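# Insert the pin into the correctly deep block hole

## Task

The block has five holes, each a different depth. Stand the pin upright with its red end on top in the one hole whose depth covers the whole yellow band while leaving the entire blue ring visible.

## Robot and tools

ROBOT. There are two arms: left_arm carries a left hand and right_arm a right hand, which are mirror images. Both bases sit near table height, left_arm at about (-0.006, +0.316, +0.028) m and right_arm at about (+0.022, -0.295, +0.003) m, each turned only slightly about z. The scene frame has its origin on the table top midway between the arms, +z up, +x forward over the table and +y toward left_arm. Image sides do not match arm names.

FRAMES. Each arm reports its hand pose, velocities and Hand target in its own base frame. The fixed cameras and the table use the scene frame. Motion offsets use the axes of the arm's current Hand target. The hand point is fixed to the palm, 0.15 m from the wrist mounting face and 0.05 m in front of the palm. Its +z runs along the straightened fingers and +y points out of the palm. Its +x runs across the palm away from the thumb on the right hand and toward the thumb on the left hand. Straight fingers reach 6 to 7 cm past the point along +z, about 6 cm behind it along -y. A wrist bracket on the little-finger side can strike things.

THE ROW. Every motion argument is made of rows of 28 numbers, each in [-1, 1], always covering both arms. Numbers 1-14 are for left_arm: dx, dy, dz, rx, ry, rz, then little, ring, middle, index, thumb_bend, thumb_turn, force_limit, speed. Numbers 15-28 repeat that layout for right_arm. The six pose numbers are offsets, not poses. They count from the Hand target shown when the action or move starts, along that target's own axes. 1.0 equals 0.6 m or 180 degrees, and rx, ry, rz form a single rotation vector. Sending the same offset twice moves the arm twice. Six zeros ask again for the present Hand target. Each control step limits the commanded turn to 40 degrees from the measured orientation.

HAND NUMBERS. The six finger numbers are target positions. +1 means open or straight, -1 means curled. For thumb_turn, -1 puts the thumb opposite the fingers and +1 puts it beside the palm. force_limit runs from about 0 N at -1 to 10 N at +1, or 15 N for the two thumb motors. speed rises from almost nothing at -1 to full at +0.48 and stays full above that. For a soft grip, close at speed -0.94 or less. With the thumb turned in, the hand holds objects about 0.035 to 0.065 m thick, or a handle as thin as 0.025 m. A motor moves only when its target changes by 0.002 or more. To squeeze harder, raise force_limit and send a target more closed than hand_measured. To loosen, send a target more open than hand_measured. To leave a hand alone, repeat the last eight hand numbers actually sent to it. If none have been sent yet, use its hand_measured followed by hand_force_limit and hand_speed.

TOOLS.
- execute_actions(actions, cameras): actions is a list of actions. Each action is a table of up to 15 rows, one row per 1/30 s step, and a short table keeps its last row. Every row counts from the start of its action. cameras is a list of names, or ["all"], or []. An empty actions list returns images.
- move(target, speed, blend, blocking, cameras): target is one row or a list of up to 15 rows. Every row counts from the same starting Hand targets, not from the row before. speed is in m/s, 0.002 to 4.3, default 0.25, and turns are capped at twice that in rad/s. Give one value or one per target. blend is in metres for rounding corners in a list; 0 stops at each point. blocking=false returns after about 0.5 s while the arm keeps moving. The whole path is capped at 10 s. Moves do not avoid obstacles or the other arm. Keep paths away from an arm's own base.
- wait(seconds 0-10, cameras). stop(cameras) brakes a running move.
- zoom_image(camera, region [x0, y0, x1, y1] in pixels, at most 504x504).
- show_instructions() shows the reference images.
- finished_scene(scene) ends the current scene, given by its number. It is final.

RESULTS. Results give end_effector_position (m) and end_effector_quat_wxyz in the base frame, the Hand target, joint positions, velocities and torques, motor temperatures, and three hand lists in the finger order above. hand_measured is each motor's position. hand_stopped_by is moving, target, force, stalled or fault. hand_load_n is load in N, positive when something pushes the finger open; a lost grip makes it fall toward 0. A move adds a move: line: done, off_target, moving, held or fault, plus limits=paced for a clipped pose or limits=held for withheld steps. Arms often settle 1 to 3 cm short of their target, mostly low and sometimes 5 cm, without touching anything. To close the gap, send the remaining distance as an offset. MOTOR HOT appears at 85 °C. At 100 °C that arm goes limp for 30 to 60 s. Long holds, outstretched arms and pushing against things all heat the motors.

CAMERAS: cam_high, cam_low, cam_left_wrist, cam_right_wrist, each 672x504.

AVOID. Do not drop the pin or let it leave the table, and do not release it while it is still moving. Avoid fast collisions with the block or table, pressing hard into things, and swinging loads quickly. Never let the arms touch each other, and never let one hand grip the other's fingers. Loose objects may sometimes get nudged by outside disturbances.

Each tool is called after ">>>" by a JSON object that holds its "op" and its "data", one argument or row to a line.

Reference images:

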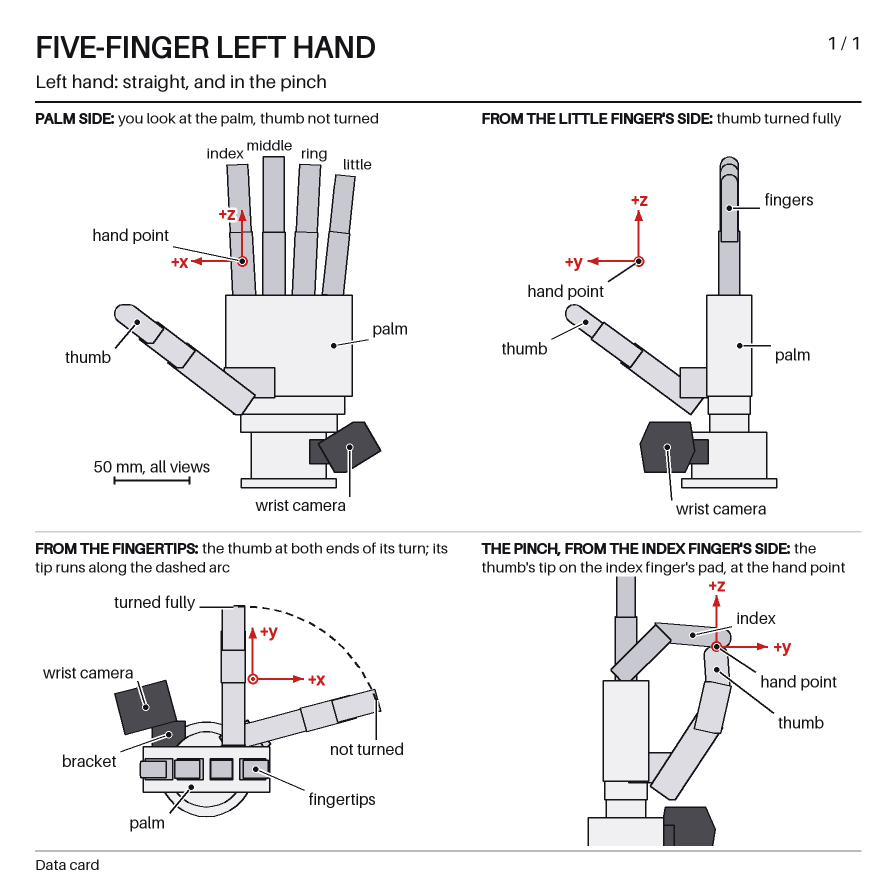

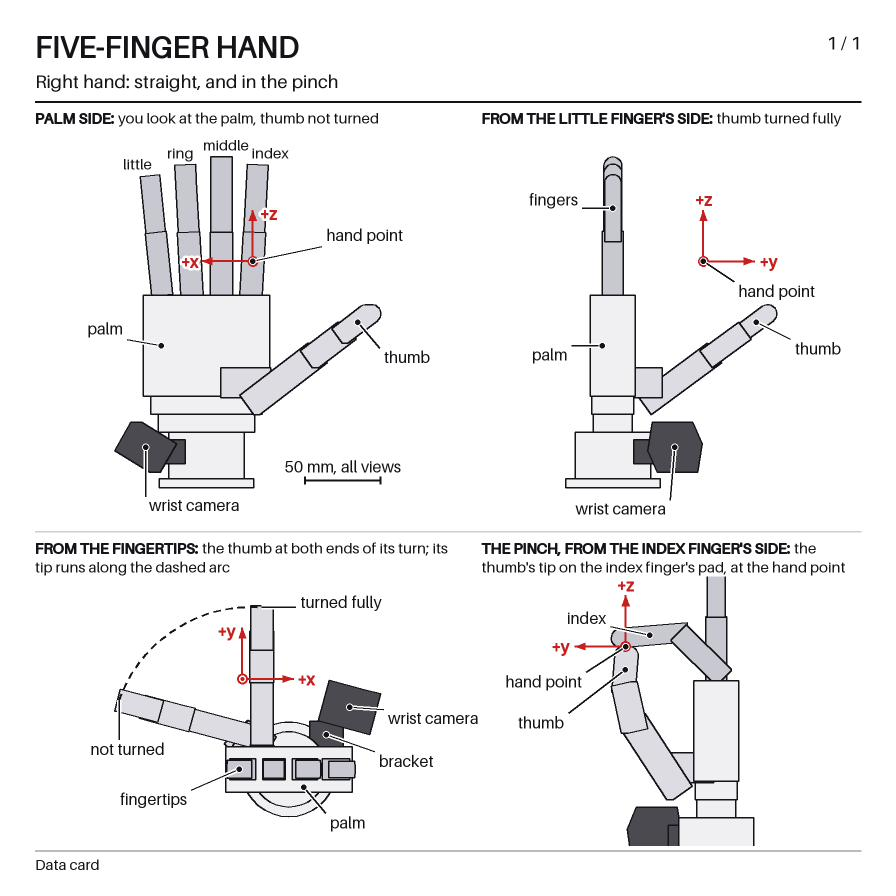

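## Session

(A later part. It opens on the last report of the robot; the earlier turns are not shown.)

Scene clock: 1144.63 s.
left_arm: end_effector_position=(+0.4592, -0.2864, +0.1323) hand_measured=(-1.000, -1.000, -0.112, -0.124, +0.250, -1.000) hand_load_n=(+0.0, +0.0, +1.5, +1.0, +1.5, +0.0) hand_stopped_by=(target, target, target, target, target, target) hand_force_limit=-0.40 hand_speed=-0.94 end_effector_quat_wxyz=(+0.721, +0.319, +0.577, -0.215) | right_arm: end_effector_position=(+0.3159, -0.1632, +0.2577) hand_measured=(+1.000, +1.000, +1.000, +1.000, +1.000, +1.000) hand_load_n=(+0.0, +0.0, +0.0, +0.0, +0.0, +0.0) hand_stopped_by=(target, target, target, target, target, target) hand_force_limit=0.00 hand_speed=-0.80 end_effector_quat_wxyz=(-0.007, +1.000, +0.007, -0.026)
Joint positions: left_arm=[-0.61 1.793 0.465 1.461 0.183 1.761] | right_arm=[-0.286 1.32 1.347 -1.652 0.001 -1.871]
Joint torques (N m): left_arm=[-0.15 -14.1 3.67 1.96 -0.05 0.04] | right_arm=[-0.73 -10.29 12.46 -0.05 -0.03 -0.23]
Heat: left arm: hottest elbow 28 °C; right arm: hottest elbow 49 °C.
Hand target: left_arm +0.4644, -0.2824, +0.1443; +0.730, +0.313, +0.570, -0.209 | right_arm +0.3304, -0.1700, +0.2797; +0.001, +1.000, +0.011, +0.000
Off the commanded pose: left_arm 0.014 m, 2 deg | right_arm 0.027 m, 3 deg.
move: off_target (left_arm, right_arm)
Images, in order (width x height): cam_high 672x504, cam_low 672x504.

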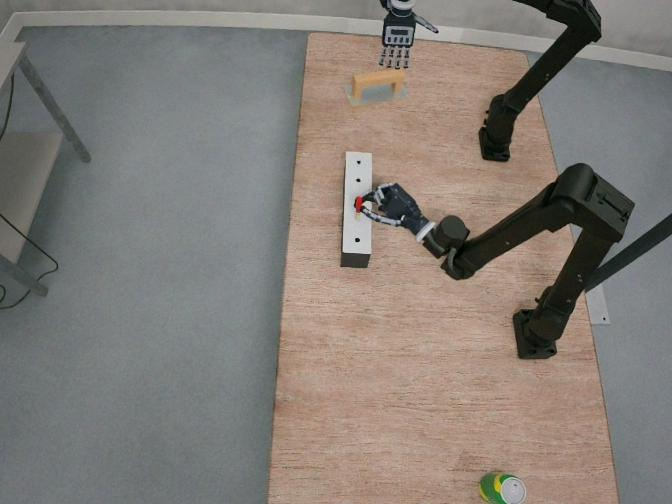

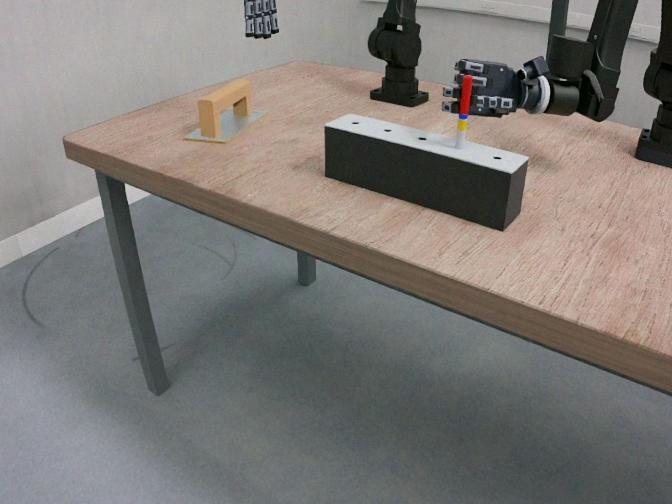

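>>> {"op": "move", "data": {
  "target": [0,0,0,0,0,0,-1,-1,-0.105,-0.117,0.25,-1,-0.4,-0.94,0,0,0,0,0,0,1,1,1,1,1,1,0,-0.8],
  "speed": 0.03,
  "cameras": ["cam_low","cam_high"]
}}

>>> {"op": "zoom_image", "data": {
  "camera": "cam_low",
  "region": [430, 60, 530, 160]
}}

Scene clock: 1147.97 s.
left_arm: end_effector_position=(+0.4592, -0.2864, +0.1347) hand_measured=(-1.000, -1.000, -0.104, -0.116, +0.250, -1.000) hand_load_n=(+0.0, +0.0, +0.0, +0.0, +0.0, +0.0) hand_stopped_by=(target, target, target, target, target, target) hand_force_limit=-0.40 hand_speed=-0.94 end_effector_quat_wxyz=(+0.722, +0.318, +0.575, -0.215) | right_arm: end_effector_position=(+0.3159, -0.1632, +0.2577) hand_measured=(+1.000, +1.000, +1.000, +1.000, +1.000, +1.000) hand_load_n=(+0.0, +0.0, +0.0, +0.0, +0.0, +0.0) hand_stopped_by=(target, target, target, target, target, target) hand_force_limit=0.00 hand_speed=-0.80 end_effector_quat_wxyz=(-0.007, +1.000, +0.007, -0.026)
Joint positions: left_arm=[-0.61 1.788 0.465 1.461 0.183 1.761] | right_arm=[-0.286 1.32 1.347 -1.652 0.001 -1.871]
Joint torques (N m): left_arm=[-0.15 -13.74 3.73 1.94 -0.05 0.05] | right_arm=[-0.85 -10.05 12.59 -0.17 -0.05 -0.24]
Heat: left arm: hottest elbow 28 °C; right arm: hottest elbow 49 °C.
Hand target: left_arm +0.4644, -0.2824, +0.1443; +0.730, +0.313, +0.570, -0.209 | right_arm +0.3304, -0.1700, +0.2797; +0.001, +1.000, +0.011, +0.000
Off the commanded pose: left_arm 0.012 m, 1 deg | right_arm 0.027 m, 3 deg.
move: off_target (left_arm, right_arm)
Images, in order (width x height): cam_high 672x504, cam_low 672x504.

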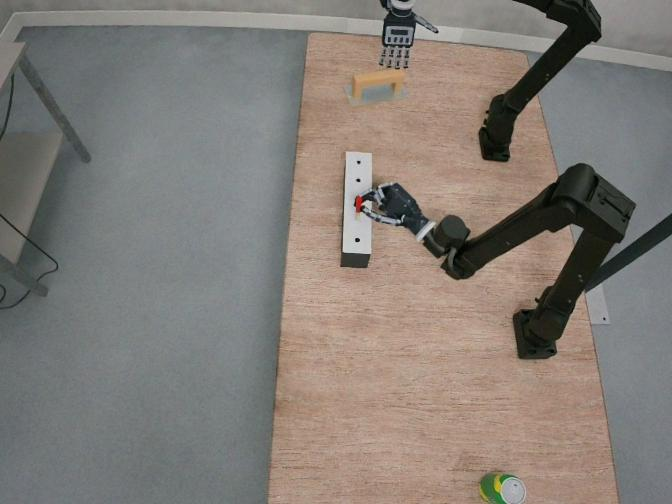

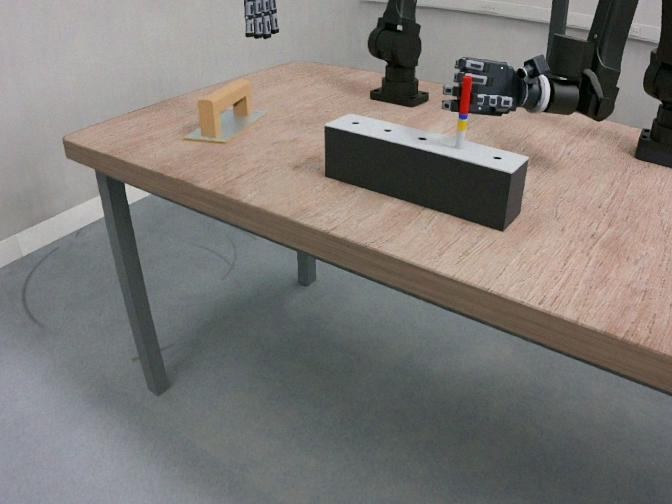

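Scaled by 5.040 from the camera's 672x504 image, which has a finer 960x720 frame.

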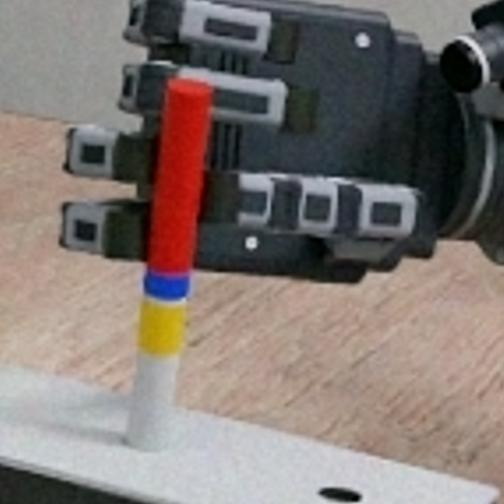

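>>> {"op": "move", "data": {
  "target": [0,0,0,0,0,0,-1,-1,-0.09,-0.10,0.25,-1,-0.4,-0.94,0,0,0,0,0,0,1,1,1,1,1,1,0,-0.8],
  "speed": 0.03,
  "cameras": ["cam_low","cam_high"]
}}

>>> {"op": "zoom_image", "data": {
  "camera": "cam_low",
  "region": [430, 60, 530, 160]
}}

>>> {"op": "zoom_image", "data": {
  "camera": "cam_high",
  "region": [335, 185, 380, 230]
}}

Scene clock: 1168.93 s.
left_arm: end_effector_position=(+0.4592, -0.2864, +0.1355) hand_measured=(-1.000, -1.000, -0.090, -0.100, +0.250, -1.000) hand_load_n=(+0.0, +0.0, +0.0, +0.0, +0.0, +0.0) hand_stopped_by=(target, target, target, target, target, target) hand_force_limit=-0.40 hand_speed=-0.94 end_effector_quat_wxyz=(+0.723, +0.318, +0.575, -0.215) | right_arm: end_effector_position=(+0.3159, -0.1632, +0.2577) hand_measured=(+1.000, +1.000, +1.000, +1.000, +1.000, +1.000) hand_load_n=(+0.0, +0.0, +0.5, +0.0, +0.0, +0.0) hand_stopped_by=(target, target, target, target, target, target) hand_force_limit=0.00 hand_speed=-0.80 end_effector_quat_wxyz=(-0.007, +1.000, +0.007, -0.026)
Joint positions: left_arm=[-0.61 1.786 0.465 1.461 0.183 1.761] | right_arm=[-0.286 1.32 1.347 -1.652 0.001 -1.871]
Joint torques (N m): left_arm=[-0.15 -13.57 3.74 1.92 -0.05 0.05] | right_arm=[-0.85 -10.46 12.42 -0.21 -0.02 -0.23]
Heat: left arm: hottest elbow 28 °C; right arm: hottest elbow 49 °C.
Hand target: left_arm +0.4644, -0.2824, +0.1443; +0.730, +0.313, +0.570, -0.209 | right_arm +0.3304, -0.1700, +0.2797; +0.001, +1.000, +0.011, +0.000
Off the commanded pose: left_arm 0.011 m, 1 deg | right_arm 0.027 m, 3 deg.
move: off_target (left_arm, right_arm)
Images, in order (width x height): cam_high 672x504, cam_low 672x504.

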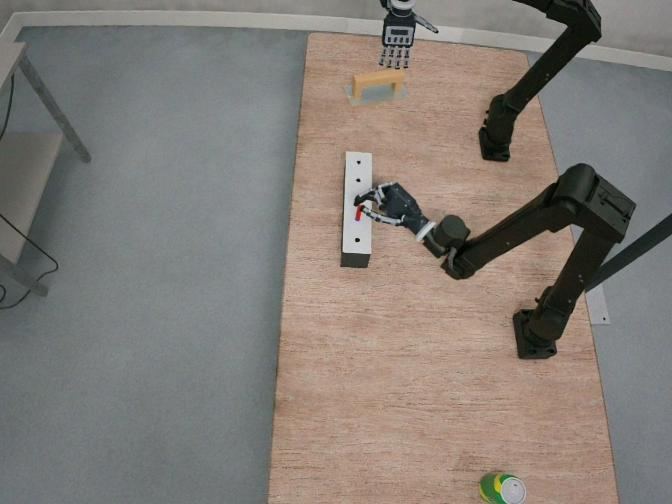

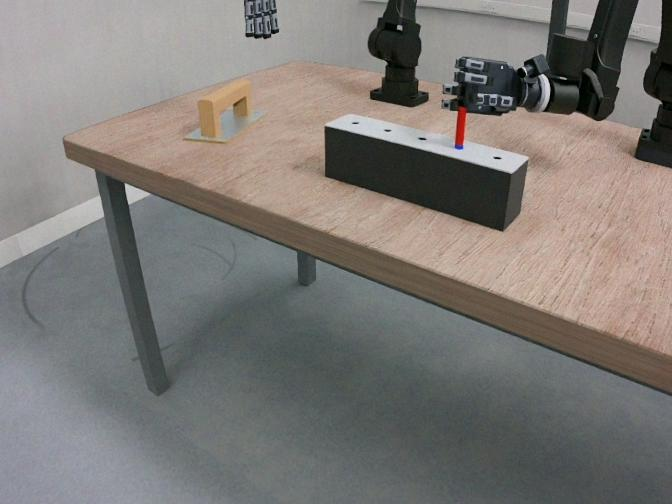

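Scaled by 5.040 from the camera's 672x504 image, which has a finer 960x720 frame.

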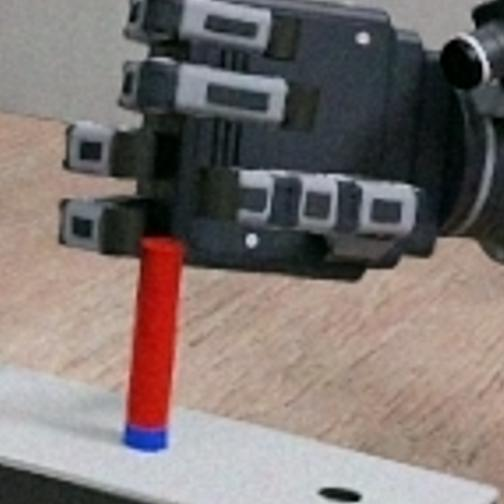

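Scaled by 11.200 from the camera's 672x504 image, which has a finer 960x720 frame.

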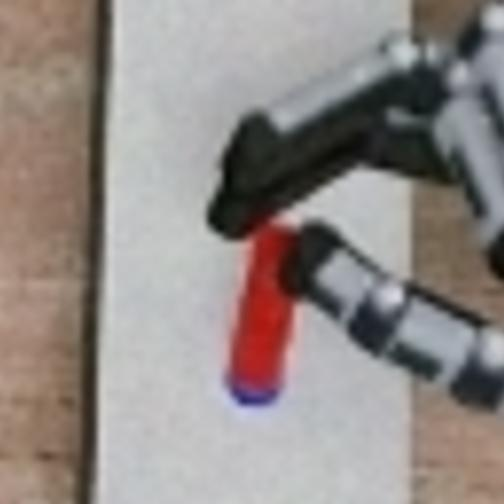

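>>> {"op": "zoom_image", "data": {
  "camera": "cam_low",
  "region": [445, 130, 475, 160]
}}

>>> {"op": "zoom_image", "data": {
  "camera": "cam_high",
  "region": [345, 200, 370, 225]
}}

Scaled by 16.800 from the camera's 672x504 image, which has a finer 960x720 frame.

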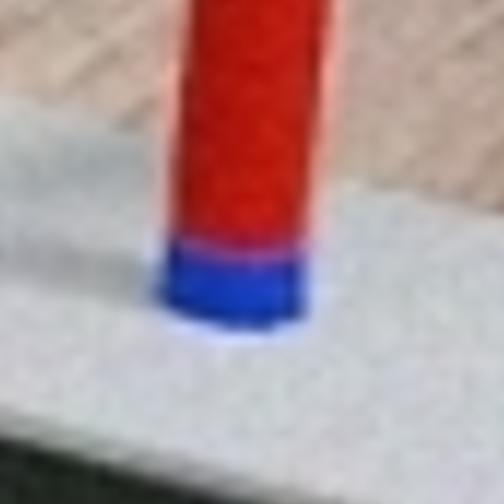

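Scaled by 20.160 from the camera's 672x504 image, which has a finer 960x720 frame.

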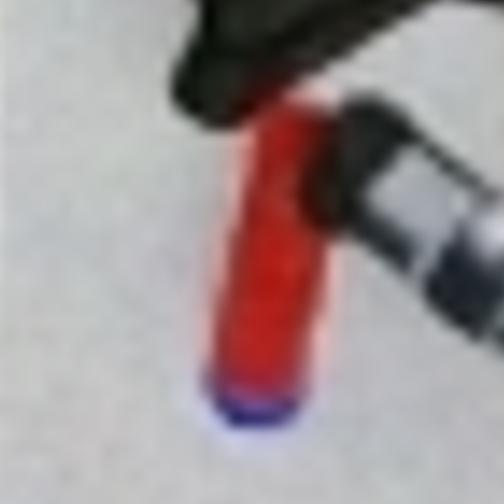

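>>> {"op": "move", "data": {
  "target": [
    [-0.0193,0.0044,0.0031,0,0,0,-1,-1,0.0,0.0,0.25,-1,-0.4,-0.9,0,0,0,0,0,0,1,1,1,1,1,1,0,-0.8],
    [-0.1000,0.0219,0.0154,0,0,0,-1,-1,0.0,0.0,0.25,-1,-0.4,-0.9,0,0,0,0,0,0,1,1,1,1,1,1,0,-0.8]
  ],
  "speed": [0.03,0.08],
  "cameras": ["cam_low","cam_high"]
}}

>>> {"op": "zoom_image", "data": {
  "camera": "cam_low",
  "region": [445, 130, 475, 160]
}}

>>> {"op": "zoom_image", "data": {
  "camera": "cam_high",
  "region": [345, 200, 370, 225]
}}

>>> {"op": "zoom_image", "data": {
  "camera": "cam_low",
  "region": [430, 80, 500, 160]
}}

Scene clock: 1184.80 s.
left_arm: end_effector_position=(+0.4558, -0.2840, +0.1934) hand_measured=(-1.000, -1.000, +0.000, +0.000, +0.250, -1.000) hand_load_n=(+0.0, +0.0, +0.0, +0.0, +0.0, +0.0) hand_stopped_by=(target, target, target, target, target, target) hand_force_limit=-0.40 hand_speed=-0.90 end_effector_quat_wxyz=(+0.721, +0.319, +0.577, -0.215) | right_arm: end_effector_position=(+0.3159, -0.1632, +0.2577) hand_measured=(+1.000, +1.000, +1.000, +1.000, +1.000, +1.000) hand_load_n=(+0.0, +0.0, -0.5, +0.0, +0.0, +0.0) hand_stopped_by=(target, target, target, target, target, target) hand_force_limit=0.00 hand_speed=-0.80 end_effector_quat_wxyz=(-0.007, +1.000, +0.007, -0.026)
Joint positions: left_arm=[-0.61 1.538 0.464 1.208 0.183 1.761] | right_arm=[-0.286 1.32 1.347 -1.652 0.001 -1.871]
Joint torques (N m): left_arm=[-0.26 -11.69 6.79 1.72 -0.1 0.05] | right_arm=[-0.91 -10.75 12.48 -0.14 -0.04 -0.22]
Heat: left arm: hottest elbow 28 °C; right arm: hottest elbow 49 °C.
Hand target: left_arm +0.4638, -0.2826, +0.2064; +0.730, +0.313, +0.570, -0.209 | right_arm +0.3304, -0.1700, +0.2797; +0.001, +1.000, +0.011, +0.000
Off the commanded pose: left_arm 0.015 m, 2 deg | right_arm 0.027 m, 3 deg.
move: off_target (left_arm, right_arm)
Images, in order (width x height): cam_high 672x504, cam_low 672x504.

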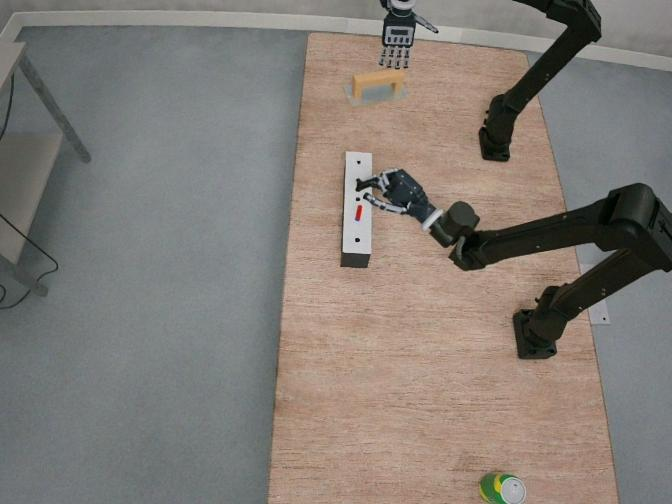

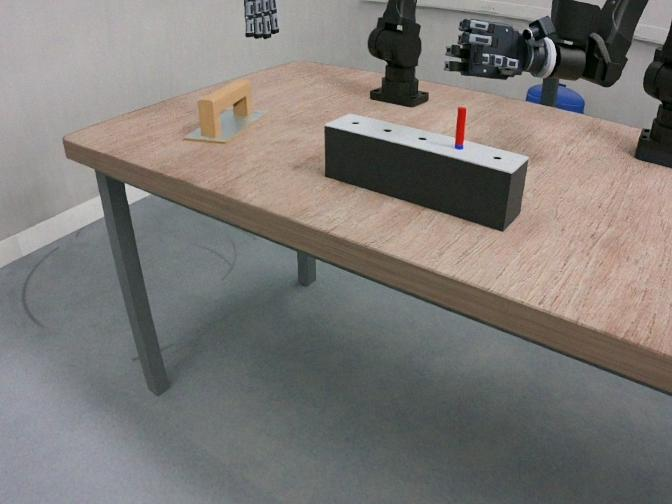

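Scaled by 16.800 from the camera's 672x504 image, which has a finer 960x720 frame.

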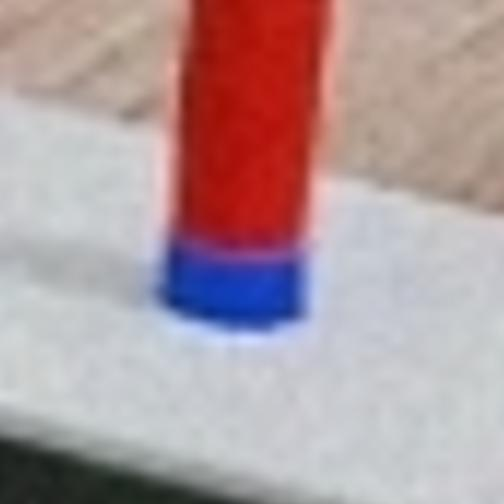

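Scaled by 20.160 from the camera's 672x504 image, which has a finer 960x720 frame.

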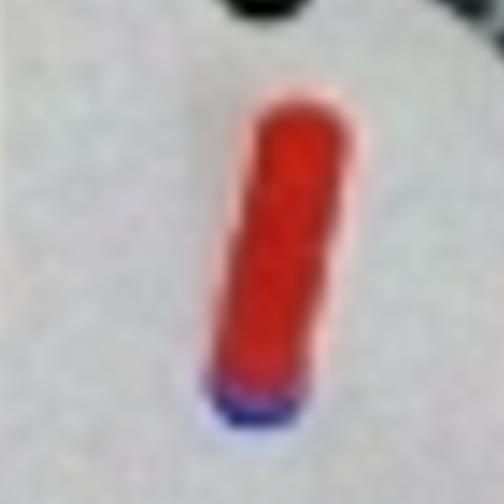

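Scaled by 6.300 from the camera's 672x504 image, which has a finer 960x720 frame.

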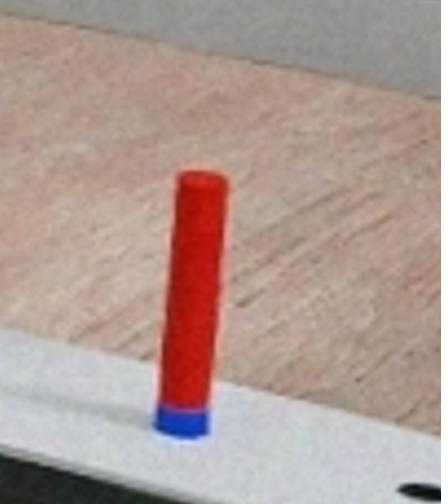

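>>> {"op": "wait", "data": {
  "seconds": 0,
  "cameras": ["cam_left_wrist","cam_low"]
}}

Scene clock: 1195.60 s.
left_arm: end_effector_position=(+0.4558, -0.2840, +0.1934) hand_measured=(-1.000, -1.000, +0.000, +0.000, +0.250, -1.000) hand_load_n=(+0.0, +0.0, +0.0, -0.5, +0.0, +0.0) hand_stopped_by=(target, target, target, target, target, target) hand_force_limit=-0.40 hand_speed=-0.90 end_effector_quat_wxyz=(+0.721, +0.319, +0.577, -0.215) | right_arm: end_effector_position=(+0.3159, -0.1632, +0.2577) hand_measured=(+1.000, +1.000, +1.000, +1.000, +1.000, +1.000) hand_load_n=(+0.0, +0.0, +0.0, +0.0, +0.0, -0.5) hand_stopped_by=(target, target, target, target, target, target) hand_force_limit=0.00 hand_speed=-0.80 end_effector_quat_wxyz=(-0.007, +1.000, +0.007, -0.026)
Joint positions: left_arm=[-0.61 1.538 0.464 1.208 0.183 1.761] | right_arm=[-0.286 1.32 1.347 -1.652 0.001 -1.871]
Joint torques (N m): left_arm=[-0.21 -11.69 6.79 1.7 -0.1 0.05] | right_arm=[-0.97 -9.99 12.44 -0.08 -0.01 -0.22]
Heat: left arm: hottest elbow 28 °C; right arm: hottest elbow 49 °C.
Hand target: left_arm +0.4638, -0.2826, +0.2064; +0.730, +0.313, +0.570, -0.209 | right_arm +0.3304, -0.1700, +0.2797; +0.001, +1.000, +0.011, +0.000
Off the commanded pose: left_arm 0.015 m, 2 deg | right_arm 0.027 m, 3 deg.
Images, in order (width x height): cam_low 672x504, cam_left_wrist 672x504.

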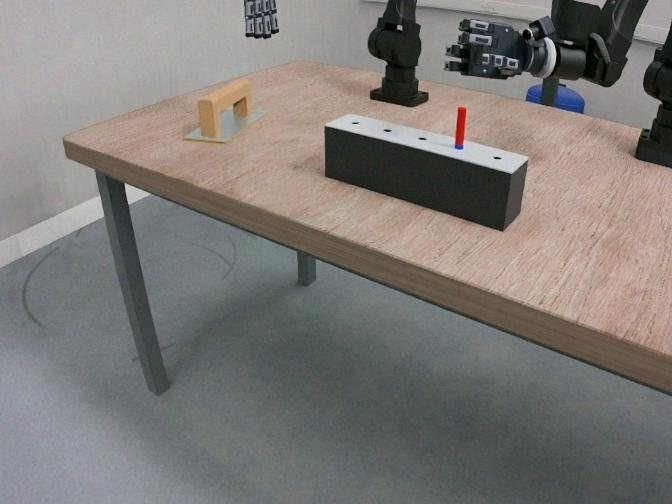

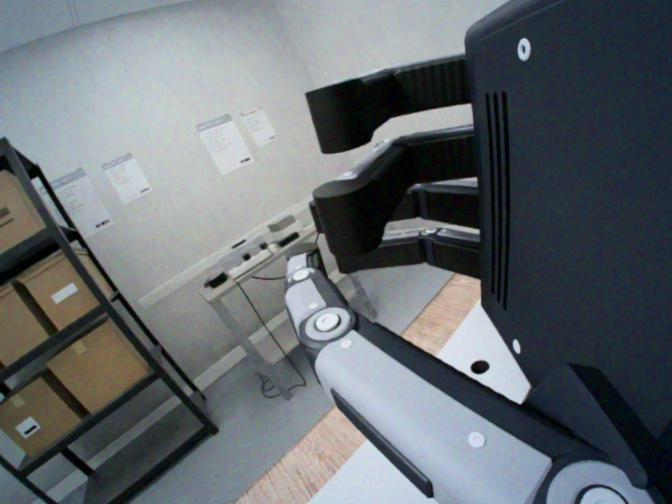

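>>> {"op": "move", "data": {
  "target": [
    [-0.0246,0.0064,-0.1629,0,0,0,-1,-1,0.0,0.0,0.25,-1,-0.4,-0.9,0,0,0,0,0,0,1,1,1,1,1,1,0,-0.8],
    [-0.0246,0.0064,-0.1629,0,0,0,-1,-1,0.5,0.5,0.9,1,-0.4,0.3,0,0,0,0,0,0,1,1,1,1,1,1,0,-0.8]
  ],
  "speed": 0.15,
  "cameras": ["cam_left_wrist","cam_low"]
}}

Scene clock: 1215.27 s.
left_arm: end_effector_position=(+0.3933, -0.2154, +0.2006) hand_measured=(-1.000, -1.000, +0.500, +0.500, +0.900, +1.000) hand_load_n=(+0.0, +0.0, +0.0, +0.0, +0.0, +0.0) hand_stopped_by=(target, target, target, target, target, target) hand_force_limit=-0.40 hand_speed=0.30 end_effector_quat_wxyz=(+0.725, +0.317, +0.574, -0.209) | right_arm: end_effector_position=(+0.3159, -0.1632, +0.2577) hand_measured=(+1.000, +1.000, +1.000, +1.000, +1.000, +1.000) hand_load_n=(+0.0, +0.0, +0.0, +0.0, +0.0, +0.0) hand_stopped_by=(target, target, target, target, target, target) hand_force_limit=0.00 hand_speed=-0.80 end_effector_quat_wxyz=(-0.007, +1.000, +0.007, -0.026)
Joint positions: left_arm=[-0.533 1.296 0.232 1.208 0.25 1.758] | right_arm=[-0.286 1.32 1.347 -1.652 0.001 -1.871]
Joint torques (N m): left_arm=[0.26 -7.77 5.22 2.11 0.16 -0.06] | right_arm=[-0.44 -10.05 12.57 -0.08 -0.05 -0.22]
Heat: left arm: hottest elbow 29 °C; right arm: hottest elbow 49 °C.
Hand target: left_arm +0.3938, -0.2126, +0.2064; +0.730, +0.313, +0.570, -0.209 | right_arm +0.3304, -0.1700, +0.2797; +0.001, +1.000, +0.011, +0.000
Off the commanded pose: left_arm 0.006 m, 1 deg | right_arm 0.027 m, 3 deg.
move: off_target (right_arm)
Images, in order (width x height): cam_low 672x504, cam_left_wrist 672x504.

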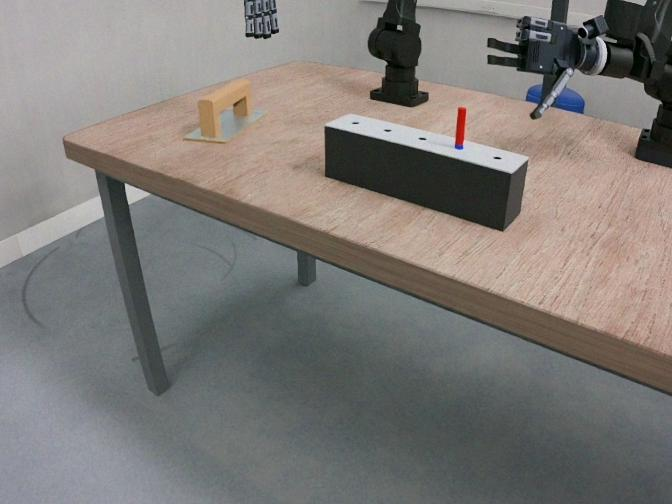

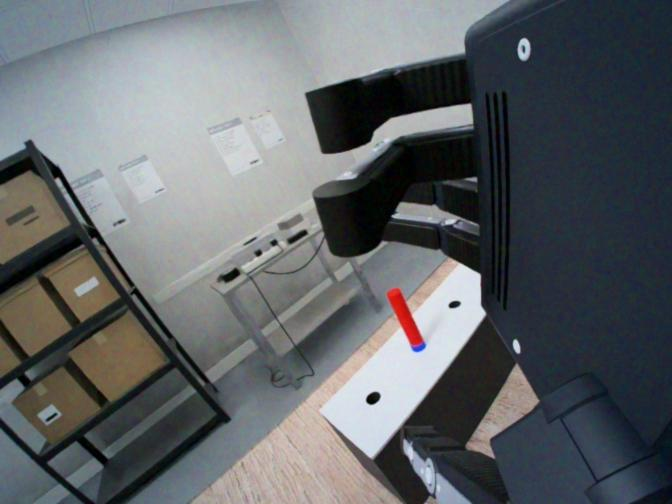

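>>> {"op": "zoom_image", "data": {
  "camera": "cam_left_wrist",
  "region": [400, 330, 435, 365]
}}

>>> {"op": "zoom_image", "data": {
  "camera": "cam_left_wrist",
  "region": [350, 270, 480, 410]
}}

Scaled by 14.400 from the camera's 672x504 image, which has a finer 960x720 frame.

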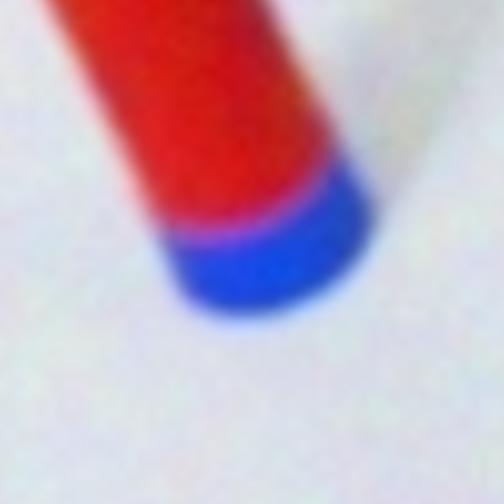

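Scaled by 3.600 from the camera's 672x504 image, which has a finer 960x720 frame.

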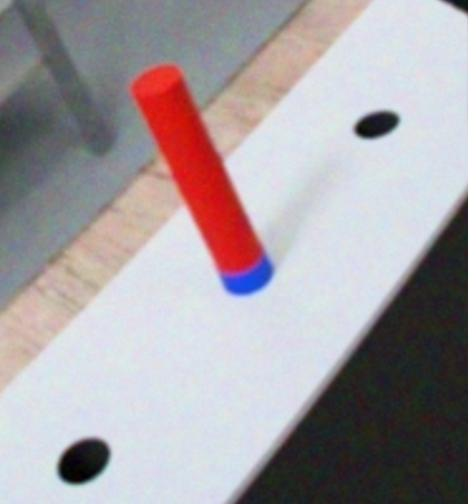

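>>> {"op": "finished_scene", "data": {
  "scene": 1
}}

The scene is finished: the task was done.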